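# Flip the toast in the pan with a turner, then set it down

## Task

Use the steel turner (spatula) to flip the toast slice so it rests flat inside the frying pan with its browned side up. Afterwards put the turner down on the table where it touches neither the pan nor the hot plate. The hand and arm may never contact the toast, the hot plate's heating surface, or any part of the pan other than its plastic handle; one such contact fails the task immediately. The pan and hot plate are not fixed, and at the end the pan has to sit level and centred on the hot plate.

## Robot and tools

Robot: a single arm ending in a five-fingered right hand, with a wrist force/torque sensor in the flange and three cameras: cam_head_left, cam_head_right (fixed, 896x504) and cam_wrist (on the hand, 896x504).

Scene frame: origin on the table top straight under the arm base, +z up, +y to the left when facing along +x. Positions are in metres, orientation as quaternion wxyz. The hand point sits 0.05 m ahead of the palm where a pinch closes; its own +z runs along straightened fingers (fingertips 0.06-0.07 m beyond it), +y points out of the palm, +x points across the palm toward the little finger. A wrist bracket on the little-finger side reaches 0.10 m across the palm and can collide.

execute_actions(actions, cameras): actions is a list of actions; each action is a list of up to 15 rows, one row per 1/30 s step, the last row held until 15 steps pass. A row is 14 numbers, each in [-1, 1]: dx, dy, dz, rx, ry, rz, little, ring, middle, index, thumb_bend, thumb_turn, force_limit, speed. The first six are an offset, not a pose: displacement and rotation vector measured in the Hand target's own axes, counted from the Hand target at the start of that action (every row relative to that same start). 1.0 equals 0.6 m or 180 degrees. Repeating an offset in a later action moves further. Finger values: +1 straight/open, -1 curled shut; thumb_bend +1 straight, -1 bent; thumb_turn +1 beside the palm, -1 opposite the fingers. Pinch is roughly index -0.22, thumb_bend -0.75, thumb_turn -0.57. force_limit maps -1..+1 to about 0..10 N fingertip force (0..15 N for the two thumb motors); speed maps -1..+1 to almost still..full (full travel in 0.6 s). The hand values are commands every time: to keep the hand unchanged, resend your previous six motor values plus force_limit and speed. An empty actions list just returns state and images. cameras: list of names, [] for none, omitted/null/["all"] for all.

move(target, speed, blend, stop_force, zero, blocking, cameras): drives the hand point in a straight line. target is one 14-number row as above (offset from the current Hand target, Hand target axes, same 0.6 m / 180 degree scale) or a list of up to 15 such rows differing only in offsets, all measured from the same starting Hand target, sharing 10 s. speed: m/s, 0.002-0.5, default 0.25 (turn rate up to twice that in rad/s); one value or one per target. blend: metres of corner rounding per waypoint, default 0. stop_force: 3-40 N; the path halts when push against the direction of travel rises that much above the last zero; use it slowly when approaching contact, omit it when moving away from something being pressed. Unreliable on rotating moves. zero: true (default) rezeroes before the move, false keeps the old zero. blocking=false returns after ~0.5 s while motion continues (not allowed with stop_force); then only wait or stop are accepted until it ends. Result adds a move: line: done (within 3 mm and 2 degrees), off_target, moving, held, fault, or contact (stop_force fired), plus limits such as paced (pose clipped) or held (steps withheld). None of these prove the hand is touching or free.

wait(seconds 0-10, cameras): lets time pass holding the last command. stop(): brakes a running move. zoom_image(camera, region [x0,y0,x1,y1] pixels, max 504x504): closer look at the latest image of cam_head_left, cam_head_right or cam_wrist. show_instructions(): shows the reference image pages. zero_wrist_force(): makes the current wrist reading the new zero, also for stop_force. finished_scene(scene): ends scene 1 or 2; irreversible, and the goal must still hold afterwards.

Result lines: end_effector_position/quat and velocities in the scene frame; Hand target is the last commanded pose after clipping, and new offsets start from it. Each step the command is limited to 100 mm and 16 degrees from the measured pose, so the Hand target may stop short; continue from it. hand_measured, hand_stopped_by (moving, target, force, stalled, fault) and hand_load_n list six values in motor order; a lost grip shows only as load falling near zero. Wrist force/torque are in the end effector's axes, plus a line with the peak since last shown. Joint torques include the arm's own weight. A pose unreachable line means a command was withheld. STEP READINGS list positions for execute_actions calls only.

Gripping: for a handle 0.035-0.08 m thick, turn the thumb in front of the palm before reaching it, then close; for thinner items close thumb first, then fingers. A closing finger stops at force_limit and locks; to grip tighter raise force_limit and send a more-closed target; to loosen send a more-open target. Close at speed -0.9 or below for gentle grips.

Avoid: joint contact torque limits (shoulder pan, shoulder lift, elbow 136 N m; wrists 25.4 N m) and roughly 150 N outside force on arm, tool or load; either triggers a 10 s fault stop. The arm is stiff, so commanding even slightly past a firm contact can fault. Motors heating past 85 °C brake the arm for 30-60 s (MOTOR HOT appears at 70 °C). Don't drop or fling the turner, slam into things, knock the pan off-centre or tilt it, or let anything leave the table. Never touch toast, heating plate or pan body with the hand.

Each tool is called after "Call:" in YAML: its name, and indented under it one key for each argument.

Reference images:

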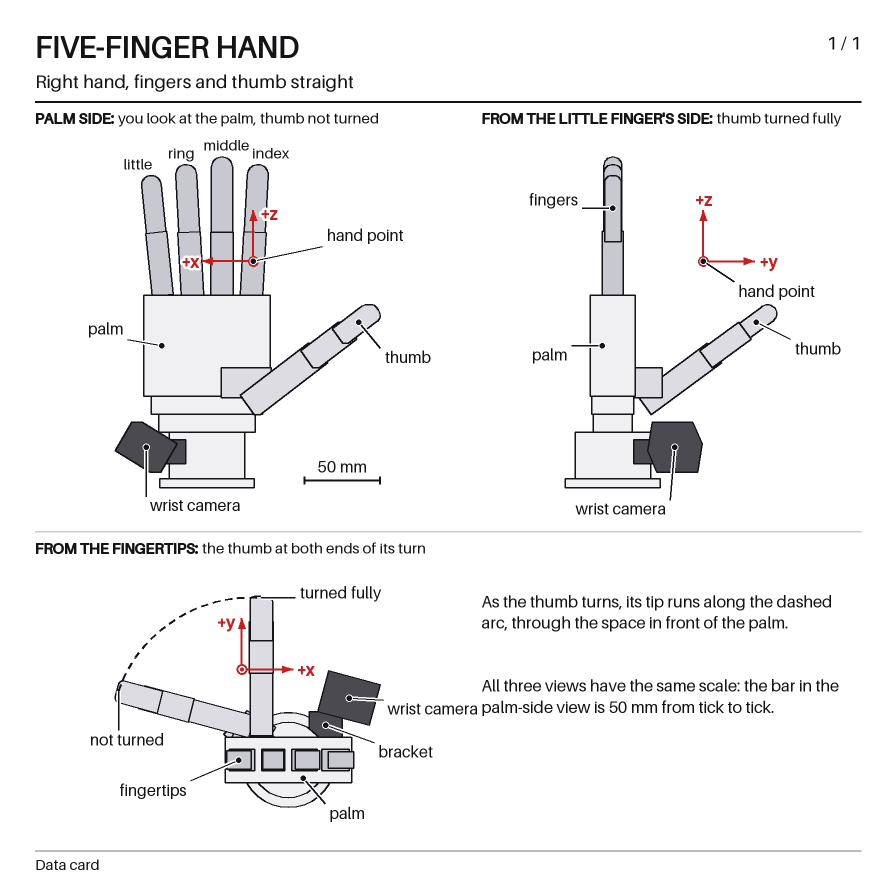

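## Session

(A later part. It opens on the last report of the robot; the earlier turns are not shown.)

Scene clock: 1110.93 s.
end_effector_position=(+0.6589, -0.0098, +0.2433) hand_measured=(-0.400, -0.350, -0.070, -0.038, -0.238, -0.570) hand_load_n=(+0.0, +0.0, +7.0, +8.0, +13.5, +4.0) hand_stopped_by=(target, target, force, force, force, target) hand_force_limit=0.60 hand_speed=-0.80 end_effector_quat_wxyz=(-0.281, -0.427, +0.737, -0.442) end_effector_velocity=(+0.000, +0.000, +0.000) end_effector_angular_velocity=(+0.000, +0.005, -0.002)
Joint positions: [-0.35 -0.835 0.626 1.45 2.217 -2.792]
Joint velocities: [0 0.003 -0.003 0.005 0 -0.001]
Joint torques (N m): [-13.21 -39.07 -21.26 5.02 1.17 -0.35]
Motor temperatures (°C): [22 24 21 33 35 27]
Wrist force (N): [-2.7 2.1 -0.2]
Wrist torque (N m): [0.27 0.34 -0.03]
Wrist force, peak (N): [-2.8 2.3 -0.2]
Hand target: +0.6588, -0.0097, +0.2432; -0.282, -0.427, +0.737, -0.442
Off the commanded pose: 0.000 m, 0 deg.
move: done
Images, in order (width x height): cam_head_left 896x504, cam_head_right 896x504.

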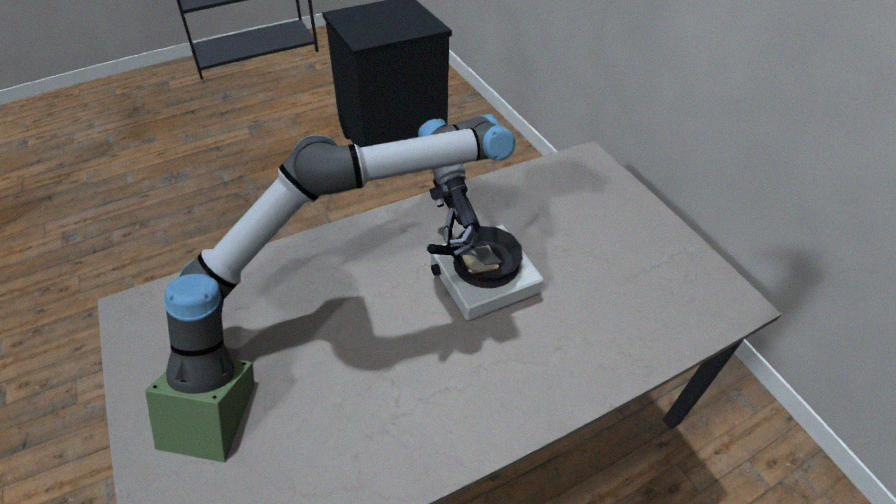

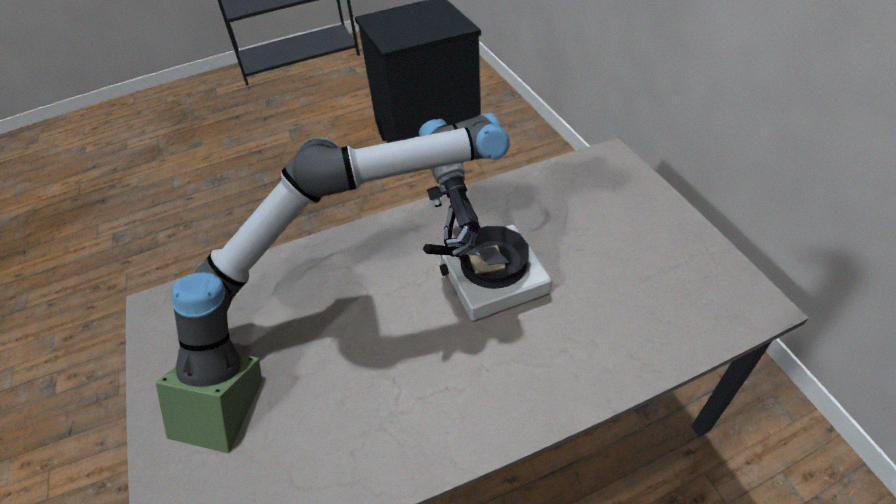

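Call:
move:
  target:
    - [0.0358,-0.0183,-0.0203,0,0,0,-0.4,-0.35,-0.35,-0.5,-0.95,-0.57,0.6,-0.8]
    - [0.0012,-0.0872,-0.0193,0,0,0,-0.4,-0.35,-0.35,-0.5,-0.95,-0.57,0.6,-0.8]
    - [-0.0307,-0.0708,-0.0013,0,0,0,-0.4,-0.35,-0.35,-0.5,-0.95,-0.57,0.6,-0.8]
  speed: [0.06,0.06,0.03]
  cameras: ["cam_head_left","cam_head_right"]

Call:
zoom_image:
  camera: "cam_head_left"
  region: [455, 215, 535, 275]

Call:
zoom_image:
  camera: "cam_head_right"
  region: [460, 215, 540, 275]

Scene clock: 1119.87 s.
end_effector_position=(+0.7036, -0.0125, +0.2460) hand_measured=(-0.400, -0.350, -0.070, -0.038, -0.238, -0.570) hand_load_n=(+0.0, +0.0, +10.5, +5.5, +14.5, -1.0) hand_stopped_by=(target, target, force, force, force, target) hand_force_limit=0.60 hand_speed=-0.80 end_effector_quat_wxyz=(-0.273, -0.430, +0.735, -0.448) end_effector_velocity=(+0.000, +0.000, +0.002) end_effector_angular_velocity=(-0.001, +0.001, +0.001)
Joint positions: [-0.346 -0.543 0.034 1.728 2.216 -2.798]
Joint velocities: [-0.001 -0.002 0 0.001 0.001 -0.003]
Joint torques (N m): [-29.03 -66.85 -9.02 2.7 1.28 -1.64]
Motor temperatures (°C): [22 24 21 33 35 27]
Wrist force (N): [-1.0 3.2 -0.8]
Wrist torque (N m): [0.32 0.24 -0.14]
Wrist force, peak (N): [-3.4 2.5 0.6]
Hand target: +0.7048, -0.0124, +0.2464; -0.282, -0.427, +0.737, -0.442
Off the commanded pose: 0.001 m, 1 deg.
elbow stopped short: the move would have taken joint 3 (elbow) straighter than the controller allows.
move: done
Images, in order (width x height): cam_head_left 896x504, cam_head_right 896x504.

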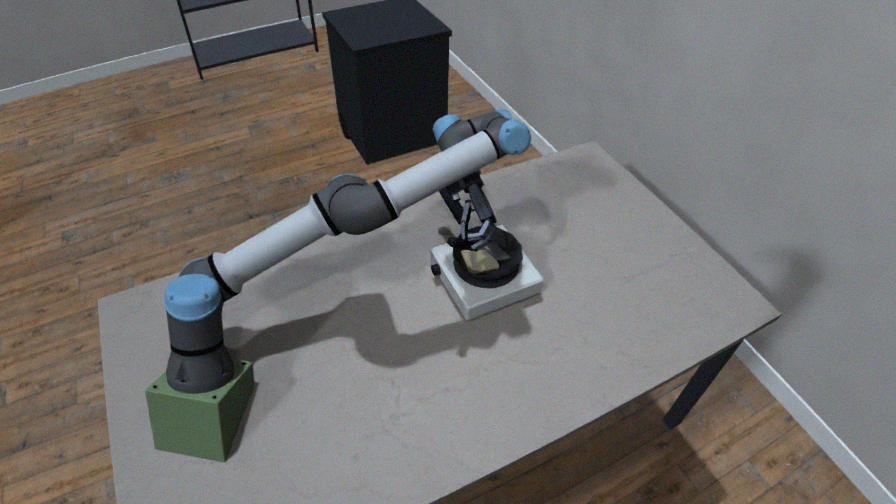

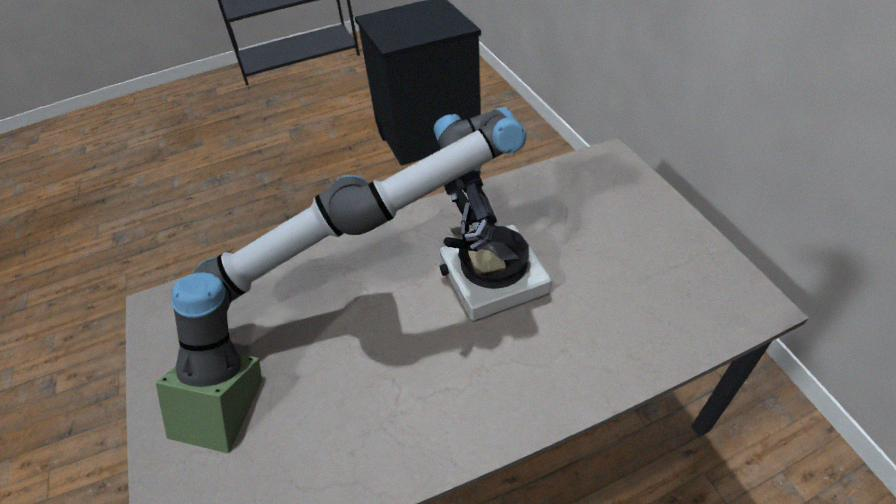

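Scaled by 6.300.

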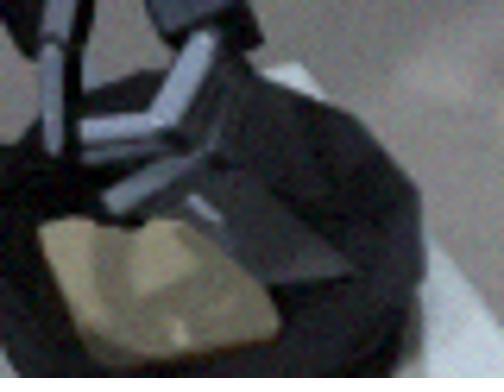

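Scaled by 6.300.

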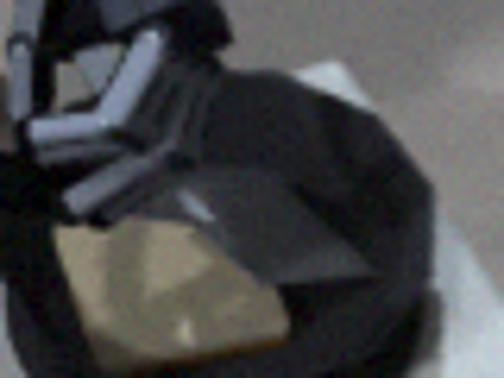

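Call:
move:
  target:
    - [0.0015,0.0217,0.0055,0,0,0,-0.4,-0.35,-0.35,-0.5,-0.95,-0.57,0.6,-0.8]
    - [0.0277,0.07,0.008,0,0,0,-0.4,-0.35,-0.35,-0.5,-0.95,-0.57,0.6,-0.8]
  speed: 0.02
  cameras: ["cam_head_left","cam_head_right"]

Call:
zoom_image:
  camera: "cam_head_left"
  region: [455, 215, 535, 275]

Call:
zoom_image:
  camera: "cam_head_right"
  region: [460, 215, 540, 275]

Scene clock: 1126.93 s.
end_effector_position=(+0.6600, -0.0127, +0.2403) hand_measured=(-0.400, -0.350, -0.070, -0.038, -0.238, -0.570) hand_load_n=(+0.0, +0.0, +7.5, +8.0, +13.0, +4.0) hand_stopped_by=(target, target, force, force, force, target) hand_force_limit=0.60 hand_speed=-0.80 end_effector_quat_wxyz=(-0.281, -0.427, +0.737, -0.442) end_effector_velocity=(+0.000, +0.000, +0.000) end_effector_angular_velocity=(+0.001, +0.002, -0.001)
Joint positions: [-0.352 -0.83 0.626 1.443 2.216 -2.795]
Joint velocities: [0 0.001 -0.001 0.002 0 0]
Joint torques (N m): [-21.77 -38.28 -23.83 4.48 0.72 -2.06]
Motor temperatures (°C): [22 24 21 33 35 27]
Wrist force (N): [-2.4 2.2 -0.2]
Wrist torque (N m): [0.31 0.30 0.04]
Wrist force, peak (N): [-2.4 2.9 -0.6]
Hand target: +0.6599, -0.0127, +0.2402; -0.282, -0.427, +0.737, -0.442
Off the commanded pose: 0.000 m, 0 deg.
move: done
Images, in order (width x height): cam_head_left 896x504, cam_head_right 896x504.

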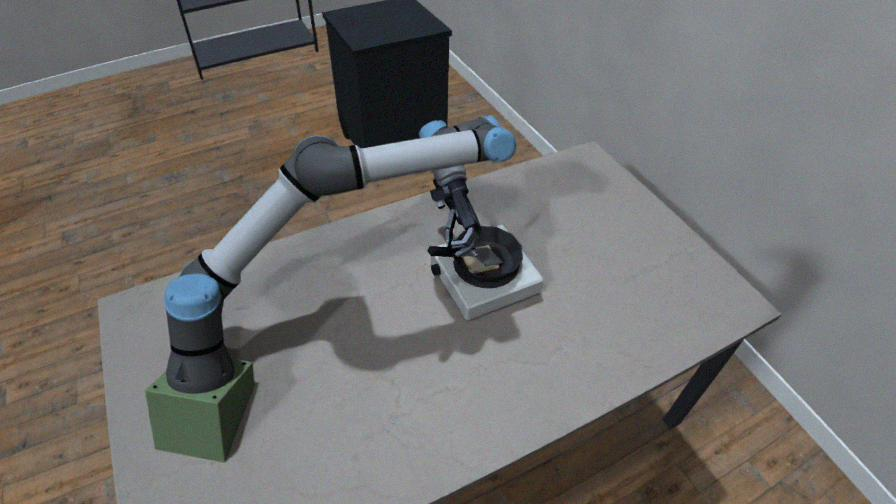

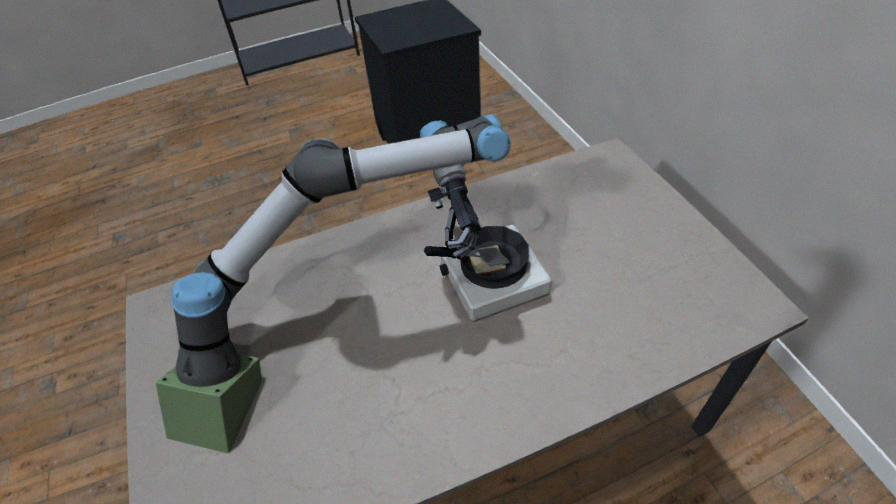

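Scaled by 6.300.

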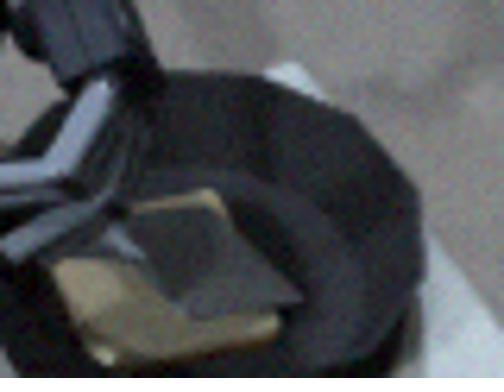

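Scaled by 6.300.

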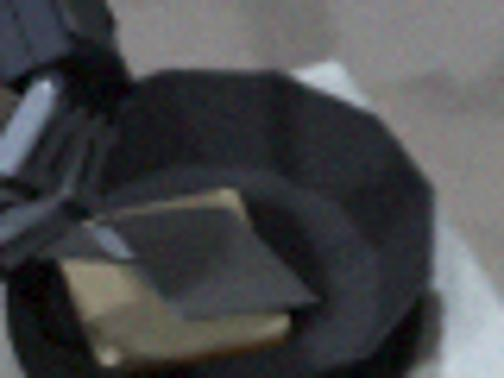

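Call:
move:
  target:
    - [0.1325,-0.0678,-0.0753,0,0,0,-0.4,-0.35,-0.35,-0.5,-0.95,-0.57,0.6,-0.8]
    - [0.3,-0.0872,0.0163,0,0,0,-0.4,-0.35,-0.35,-0.5,-0.95,-0.57,0.6,-0.8]
    - [0.3,-0.0872,0.0163,0.316,-0.05,-0.269,-0.4,-0.35,-0.35,-0.5,-0.95,-0.57,0.6,-0.8]
  speed: [0.06,0.12,0.2]

Scene clock: 1177.17 s.
end_effector_position=(+0.6198, -0.1026, +0.3998) hand_measured=(-0.400, -0.350, -0.070, -0.038, -0.238, -0.570) hand_load_n=(+0.0, +0.0, +6.5, +8.0, +13.0, +4.5) hand_stopped_by=(target, target, force, force, force, target) hand_force_limit=0.60 hand_speed=-0.80 end_effector_quat_wxyz=(+0.146, +0.790, -0.232, +0.548) end_effector_velocity=(+0.000, +0.001, -0.002) end_effector_angular_velocity=(+0.004, +0.002, +0.002)
Joint positions: [-0.907 -1.647 1.59 0.375 1.205 -4.289]
Joint velocities: [0 0 0.002 0.001 -0.004 0]
Joint torques (N m): [-12.46 -1.4 -20.08 1.19 -0.21 -1.08]
Motor temperatures (°C): [22 24 21 33 35 27]
Wrist force (N): [-3.5 0.3 -0.9]
Wrist torque (N m): [0.15 0.31 -0.07]
Wrist force, peak (N): [-3.9 2.0 -0.2]
Hand target: +0.6198, -0.1026, +0.3997; +0.146, +0.790, -0.232, +0.548
Off the commanded pose: 0.000 m, 0 deg.
move: done
camera_calibration:
cam_wrist: T_world_to_cam=[[-0.427622, -0.867996, 0.252432, 0.068979], [-0.804046, 0.237612, -0.545024, 0.741023], [0.413097, -0.436031, -0.799517, 0.132369], [0, 0, 0, 1]] pos_world=[0.570632, -0.0584857, 0.492294]

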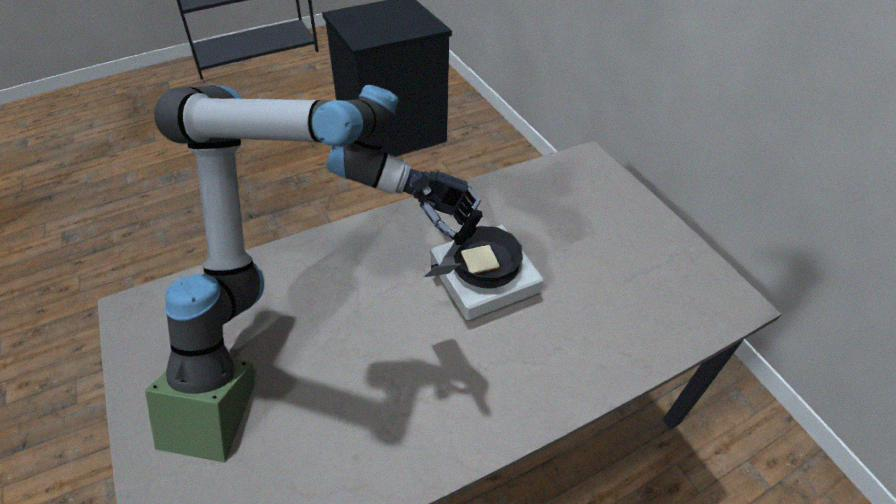

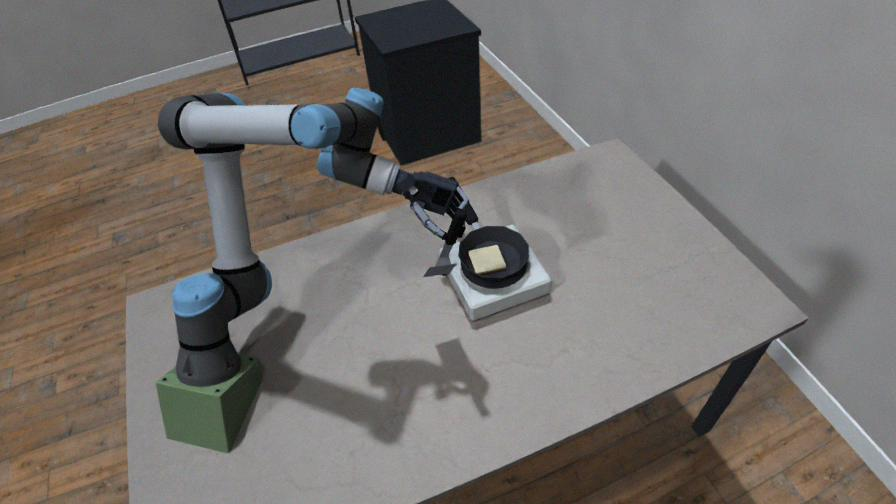

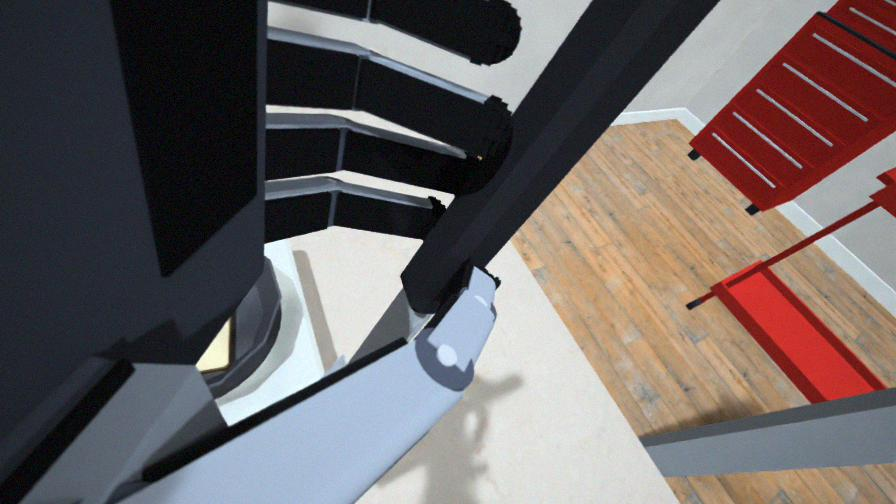

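Call:
zoom_image:
  camera: "cam_head_left"
  region: [400, 195, 540, 300]

Call:
zoom_image:
  camera: "cam_head_right"
  region: [410, 195, 550, 300]

Scaled by 3.600.

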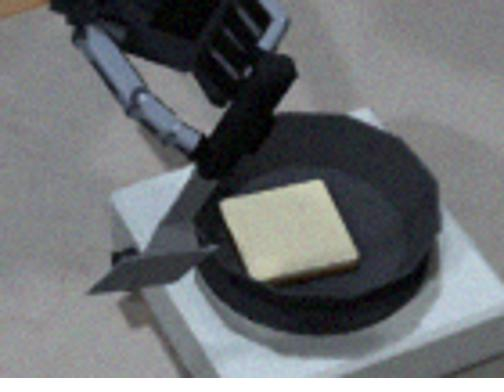

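Scaled by 3.600.

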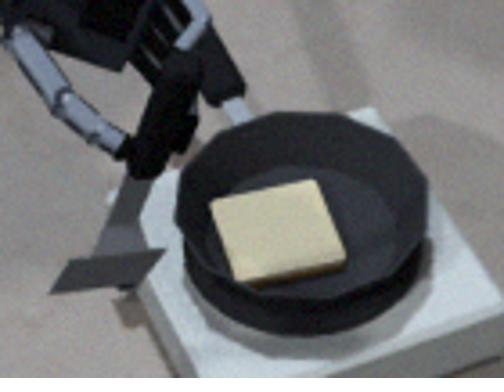

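Call:
move:
  target:
    - [0.0608,-0.327,0.1833,0,0,0,-0.4,-0.35,-0.35,-0.5,-0.95,-0.57,0.6,-0.8]
    - [-0.0327,-0.3244,0.219,0,0,0,-0.4,-0.35,-0.35,-0.5,-0.95,-0.57,0.6,-0.8]
  speed: [0.12,0.06]

Call:
zoom_image:
  camera: "cam_head_left"
  region: [445, 205, 545, 280]

Call:
zoom_image:
  camera: "cam_head_right"
  region: [450, 205, 550, 280]

Scene clock: 1195.13 s.
end_effector_position=(+0.8215, +0.0030, +0.3396) hand_measured=(-0.400, -0.350, -0.070, -0.038, -0.238, -0.570) hand_load_n=(+0.0, +0.0, +6.5, +8.0, +13.0, +4.5) hand_stopped_by=(target, target, force, force, force, target) hand_force_limit=0.60 hand_speed=-0.80 end_effector_quat_wxyz=(+0.146, +0.790, -0.232, +0.548) end_effector_velocity=(+0.000, -0.001, -0.001) end_effector_angular_velocity=(+0.001, +0.001, -0.002)
Joint positions: [-0.437 -1.168 0.917 0.548 1.653 -4.146]
Joint velocities: [-0.001 0.001 -0.001 0.001 0 0.001]
Joint torques (N m): [-22.74 -29.38 -25.98 1.93 -0.32 -1.17]
Motor temperatures (°C): [22 24 21 33 35 27]
Wrist force (N): [-3.6 0.7 -0.3]
Wrist torque (N m): [0.16 0.39 -0.10]
Wrist force, peak (N): [-4.2 0.9 -0.2]
Hand target: +0.8215, +0.0029, +0.3396; +0.146, +0.790, -0.232, +0.548
Off the commanded pose: 0.000 m, 0 deg.
move: done
camera_calibration:
cam_wrist: T_world_to_cam=[[-0.427576, -0.868155, 0.251964, 0.262197], [-0.803982, 0.237783, -0.545043, 0.845256], [0.413269, -0.435622, -0.799651, 0.0468829], [0, 0, 0, 1]] pos_world=[0.772305, 0.0470632, 0.432126]

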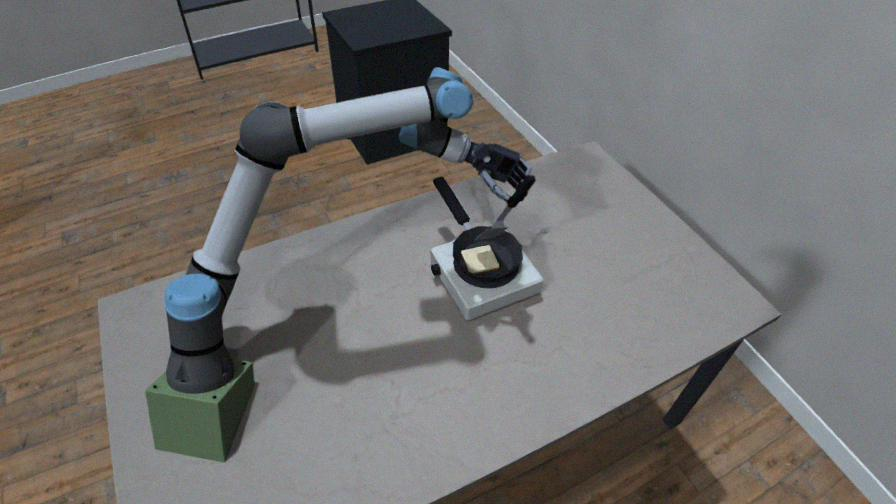

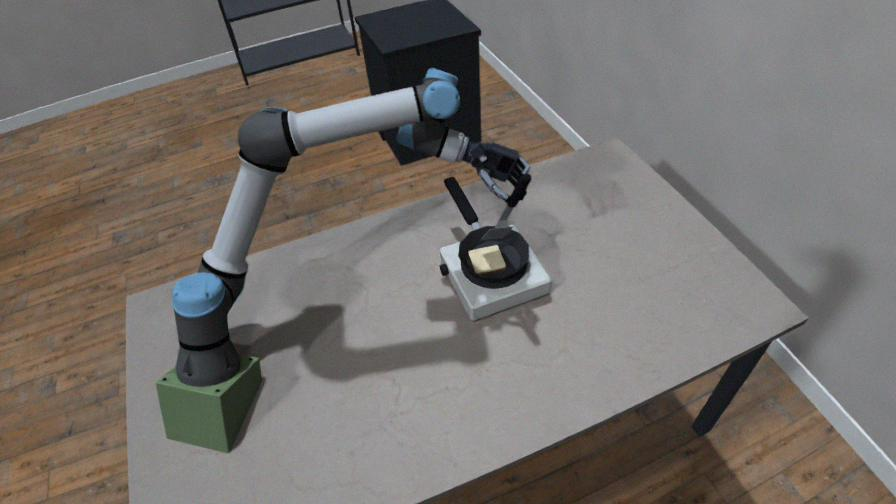

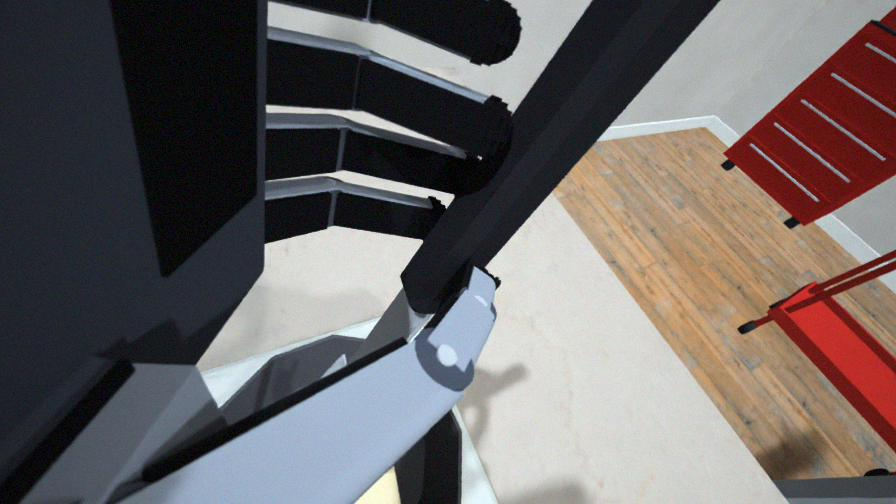

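Scaled by 5.040.

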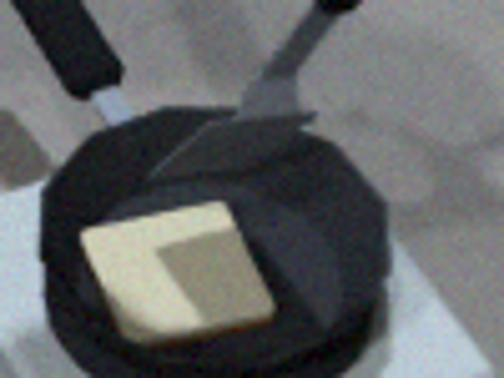

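Scaled by 5.040.

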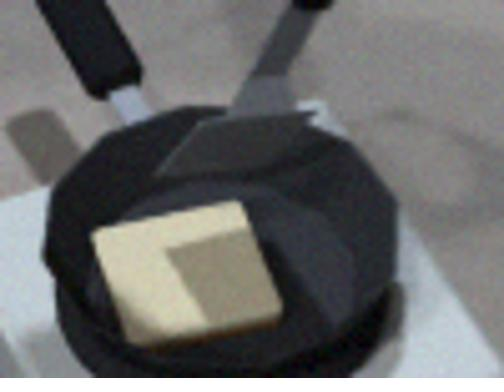

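Call:
move:
  target: [-0.0408,0.0123,-0.0147,0,0,0,-0.4,-0.35,-0.35,-0.5,-0.95,-0.57,0.6,-0.8]
  speed: 0.04
  stop_force: 5
  cameras: ["cam_head_left","cam_head_right"]

Call:
zoom_image:
  camera: "cam_head_left"
  region: [455, 215, 535, 275]

Call:
zoom_image:
  camera: "cam_head_right"
  region: [460, 215, 540, 275]

Scene clock: 1201.60 s.
end_effector_position=(+0.8035, +0.0060, +0.3196) hand_measured=(-0.400, -0.350, -0.070, -0.038, -0.238, -0.570) hand_load_n=(+0.0, +0.0, +6.5, +8.5, +13.0, +4.5) hand_stopped_by=(target, target, force, force, force, target) hand_force_limit=0.60 hand_speed=-0.80 end_effector_quat_wxyz=(+0.146, +0.790, -0.232, +0.548) end_effector_velocity=(+0.000, -0.001, -0.001) end_effector_angular_velocity=(+0.002, +0.001, -0.001)
Joint positions: [-0.422 -1.216 1.04 0.473 1.668 -4.142]
Joint velocities: [-0.001 0.001 0.001 0 -0.001 0.002]
Joint torques (N m): [-21.83 -28.86 -12.76 2.04 -0.01 -1.73]
Motor temperatures (°C): [22 24 21 33 35 27]
Wrist force (N): [-3.3 0.9 -0.1]
Wrist torque (N m): [0.21 0.37 -0.07]
Wrist force, peak (N): [-3.7 1.1 -0.4]
Hand target: +0.8035, +0.0060, +0.3196; +0.146, +0.790, -0.232, +0.548
Off the commanded pose: 0.000 m, 0 deg.
move: done
Images, in order (width x height): cam_head_left 896x504, cam_head_right 896x504.

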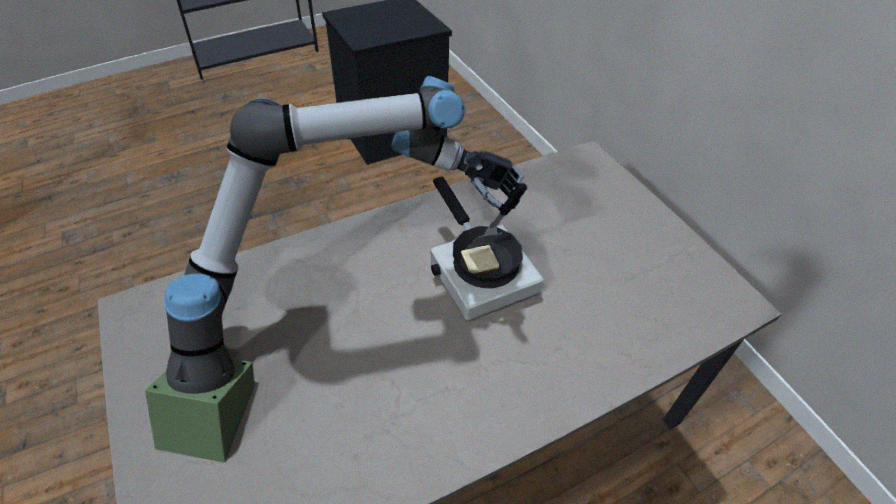

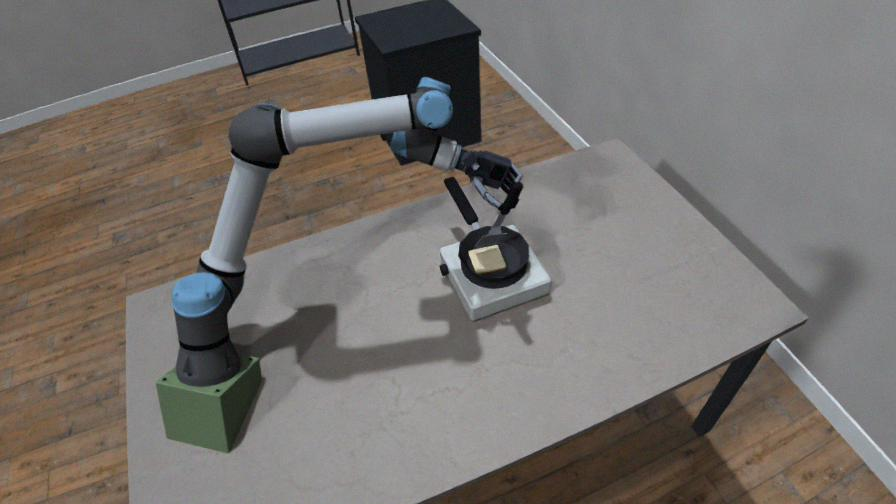

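Scaled by 6.300.

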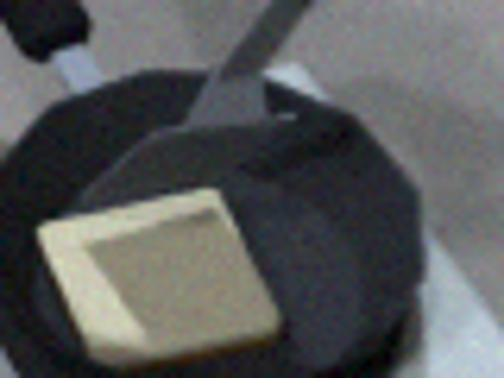

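Scaled by 6.300.

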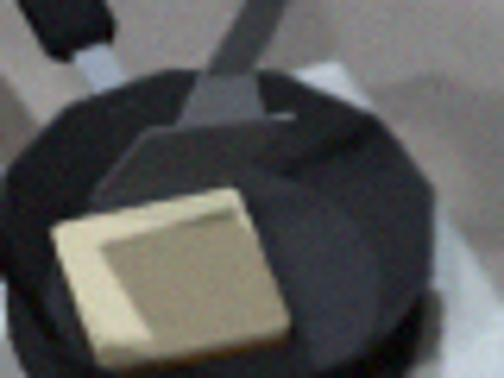

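Call:
move:
  target: [-0.0312,0.0009,0.0119,0,0,0,-0.4,-0.35,-0.35,-0.5,-0.95,-0.57,0.6,-0.8]
  speed: 0.015
  stop_force: 3
  cameras: ["cam_head_left","cam_head_right"]

Call:
zoom_image:
  camera: "cam_head_left"
  region: [455, 215, 535, 275]

Call:
zoom_image:
  camera: "cam_head_right"
  region: [460, 215, 540, 275]

Scene clock: 1207.73 s.
end_effector_position=(+0.8035, +0.0059, +0.2996) hand_measured=(-0.400, -0.350, -0.070, -0.038, -0.238, -0.570) hand_load_n=(+0.0, +0.0, +7.0, +8.0, +13.5, +4.5) hand_stopped_by=(target, target, force, force, force, target) hand_force_limit=0.60 hand_speed=-0.80 end_effector_quat_wxyz=(+0.146, +0.790, -0.232, +0.548) end_effector_velocity=(+0.000, +0.001, +0.000) end_effector_angular_velocity=(+0.001, +0.000, +0.001)
Joint positions: [-0.404 -1.209 1.076 0.431 1.684 -4.136]
Joint velocities: [0 0 0 0 -0.001 0.001]
Joint torques (N m): [-21.6 -48.55 -25.89 2.01 0.04 -1.48]
Motor temperatures (°C): [22 24 21 33 35 27]
Wrist force (N): [-3.2 1.1 -0.2]
Wrist torque (N m): [0.24 0.34 -0.06]
Wrist force, peak (N): [-3.6 0.9 0.1]
Hand target: +0.8035, +0.0059, +0.2996; +0.146, +0.790, -0.232, +0.548
Off the commanded pose: 0.000 m, 0 deg.
move: done
Images, in order (width x height): cam_head_left 896x504, cam_head_right 896x504.

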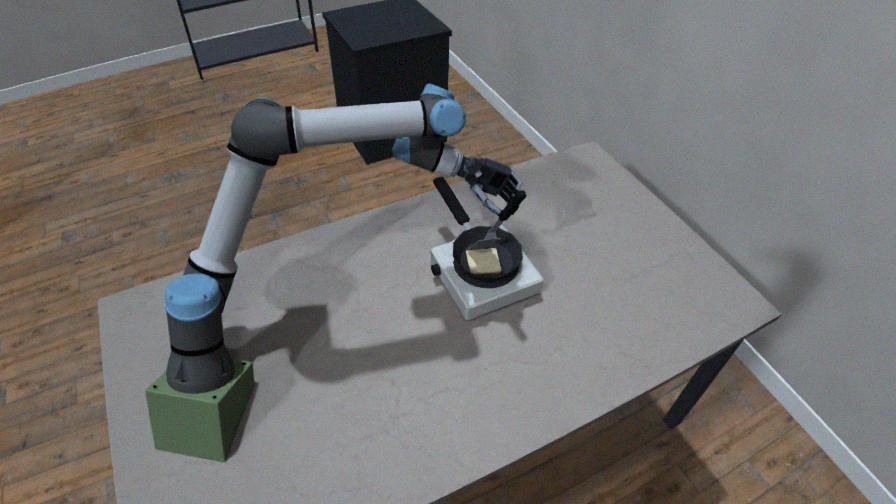

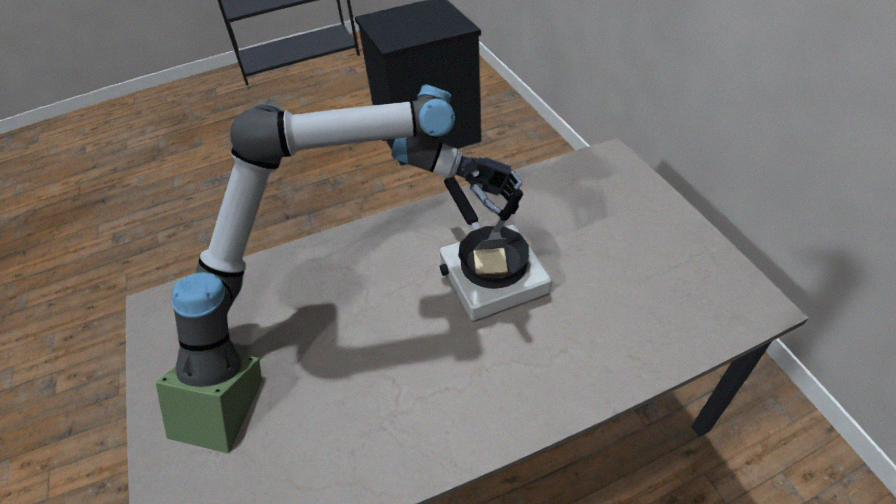

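Scaled by 6.300.

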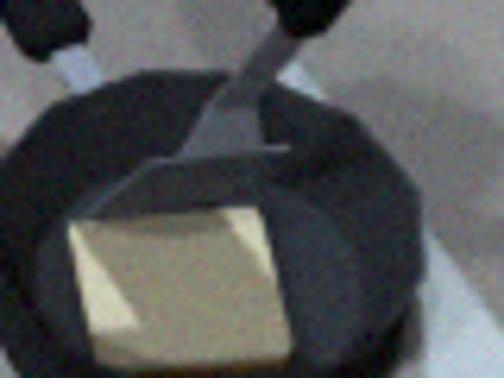

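Scaled by 6.300.

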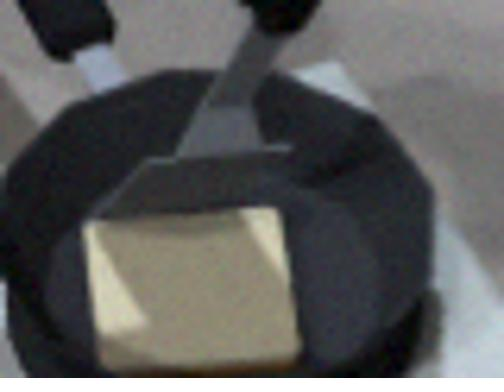

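Call:
move:
  target: [0.0105,0.0425,0.0244,0,0,0,-0.4,-0.35,-0.35,-0.5,-0.95,-0.57,0.6,-0.8]
  speed: 0.02
  cameras: ["cam_head_left","cam_head_right"]

Call:
zoom_image:
  camera: "cam_head_left"
  region: [455, 215, 535, 275]

Call:
zoom_image:
  camera: "cam_head_right"
  region: [460, 225, 540, 285]

Scene clock: 1213.70 s.
end_effector_position=(+0.8036, -0.0243, +0.2996) hand_measured=(-0.400, -0.350, -0.070, -0.038, -0.238, -0.570) hand_load_n=(+0.0, +0.0, +7.0, +7.5, +13.0, +4.5) hand_stopped_by=(target, target, force, force, force, target) hand_force_limit=0.60 hand_speed=-0.80 end_effector_quat_wxyz=(+0.146, +0.790, -0.232, +0.548) end_effector_velocity=(+0.000, +0.001, -0.001) end_effector_angular_velocity=(-0.001, +0.000, +0.000)
Joint positions: [-0.456 -1.206 1.102 0.401 1.635 -4.152]
Joint velocities: [0.003 0.001 -0.001 0 0.003 0]
Joint torques (N m): [-7.78 -32.29 -22.75 -0.19 2.91 -1.12]
Motor temperatures (°C): [22 24 21 33 35 27]
Wrist force (N): [-2.6 0.0 -0.1]
Wrist torque (N m): [0.12 0.25 0.04]
Wrist force, peak (N): [-3.5 1.1 -0.5]
Hand target: +0.8036, -0.0241, +0.2996; +0.146, +0.790, -0.232, +0.548
Off the commanded pose: 0.000 m, 0 deg.
move: done
Images, in order (width x height): cam_head_left 896x504, cam_head_right 896x504.

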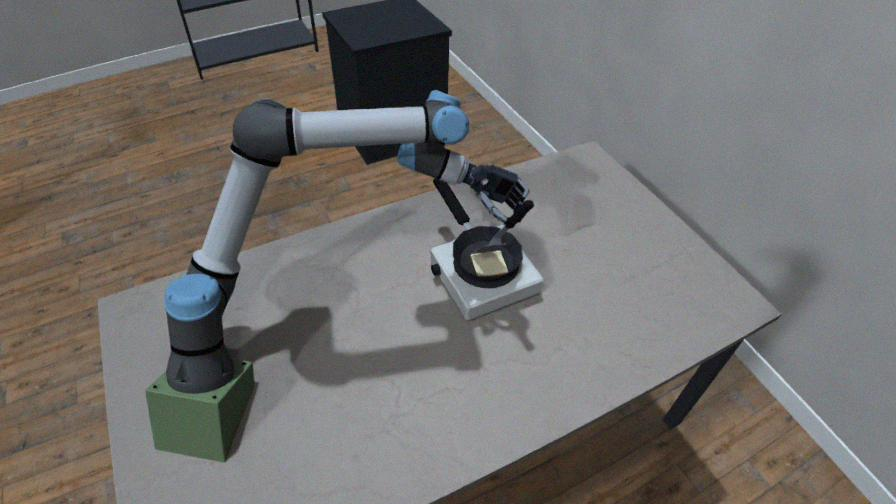

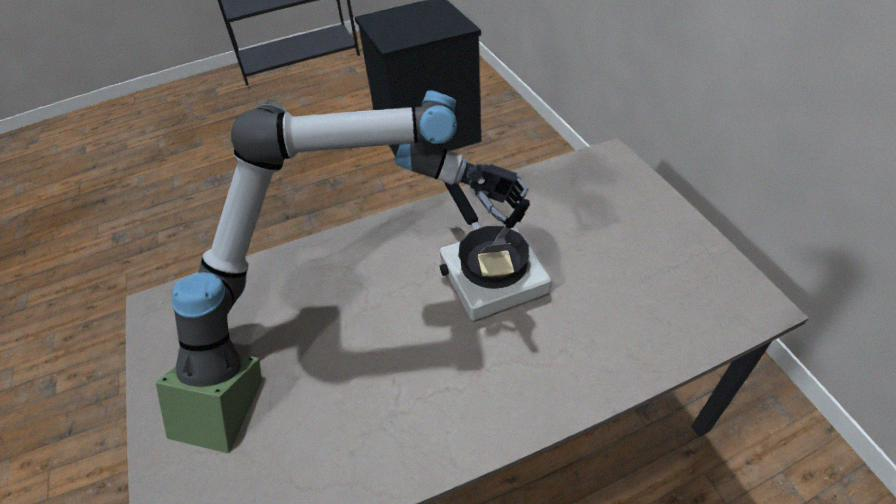

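Scaled by 6.300.

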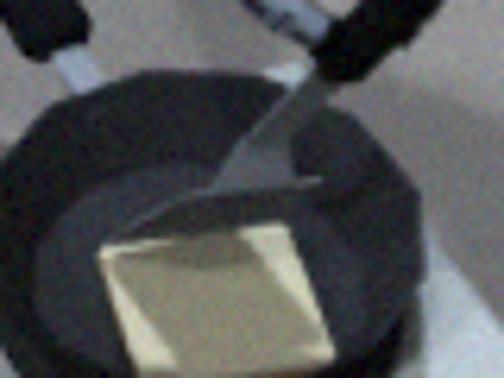

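Scaled by 6.300.

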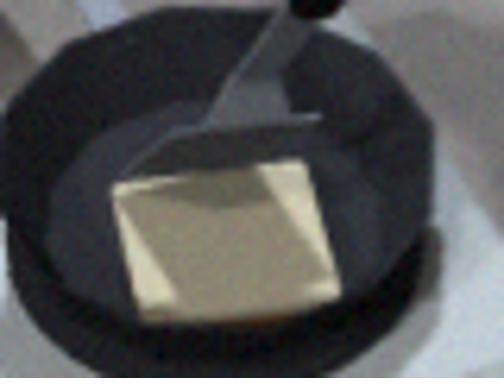

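Call:
move:
  target: [0.0105,0.0425,0.0244,0,0,0,-0.4,-0.35,-0.35,-0.5,-0.95,-0.57,0.6,-0.8]
  speed: 0.02
  cameras: ["cam_head_left","cam_head_right"]

Call:
zoom_image:
  camera: "cam_head_left"
  region: [455, 225, 535, 285]

Call:
zoom_image:
  camera: "cam_head_right"
  region: [460, 230, 540, 290]

Scene clock: 1218.97 s.
end_effector_position=(+0.8037, -0.0543, +0.2996) hand_measured=(-0.400, -0.350, -0.070, -0.038, -0.238, -0.570) hand_load_n=(+0.0, +0.0, +7.0, +7.5, +14.0, +4.5) hand_stopped_by=(target, target, force, force, force, target) hand_force_limit=0.60 hand_speed=-0.80 end_effector_quat_wxyz=(+0.146, +0.790, -0.232, +0.548) end_effector_velocity=(+0.000, +0.001, +0.000) end_effector_angular_velocity=(+0.000, +0.000, +0.000)
Joint positions: [-0.505 -1.198 1.121 0.373 1.588 -4.166]
Joint velocities: [0.002 0 0.001 0 0.002 0]
Joint torques (N m): [-10.59 -33.04 -19.75 -0.33 2.91 -1.2]
Motor temperatures (°C): [22 24 21 33 35 27]
Wrist force (N): [-2.3 0.3 -0.1]
Wrist torque (N m): [0.16 0.23 0.02]
Wrist force, peak (N): [-3.1 0.2 0.1]
Hand target: +0.8037, -0.0542, +0.2997; +0.146, +0.790, -0.232, +0.548
Off the commanded pose: 0.000 m, 0 deg.
move: done
Images, in order (width x height): cam_head_left 896x504, cam_head_right 896x504.

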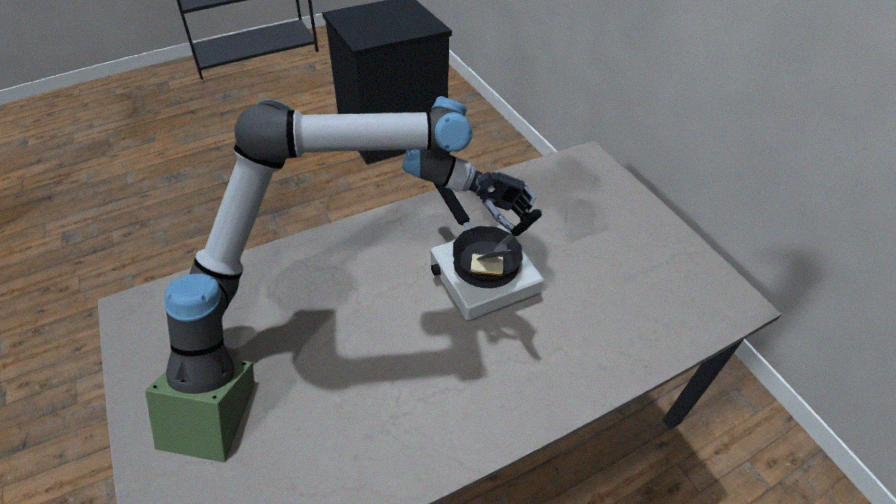

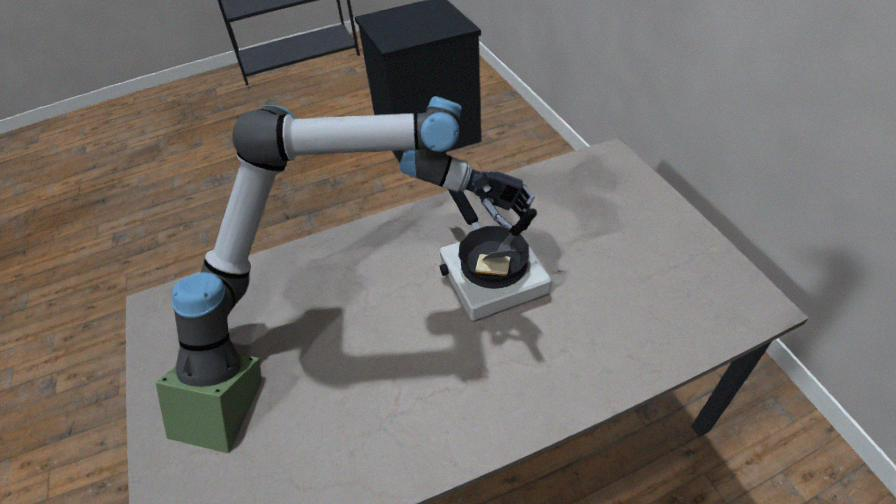

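Scaled by 6.300.

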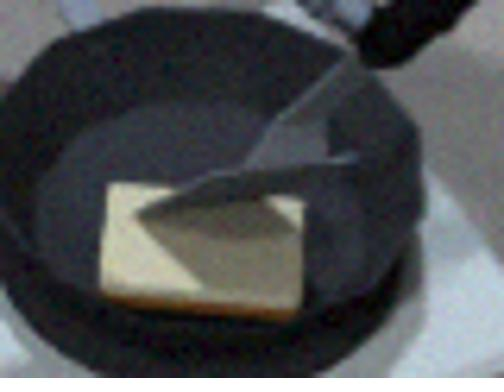

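Scaled by 6.300.

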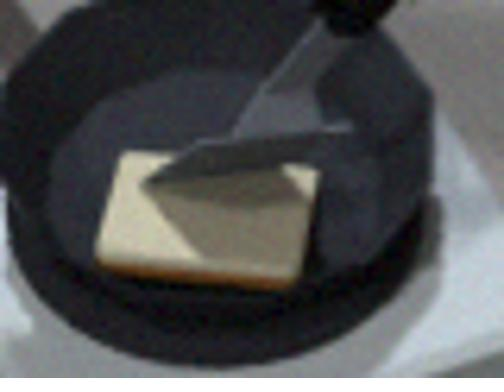

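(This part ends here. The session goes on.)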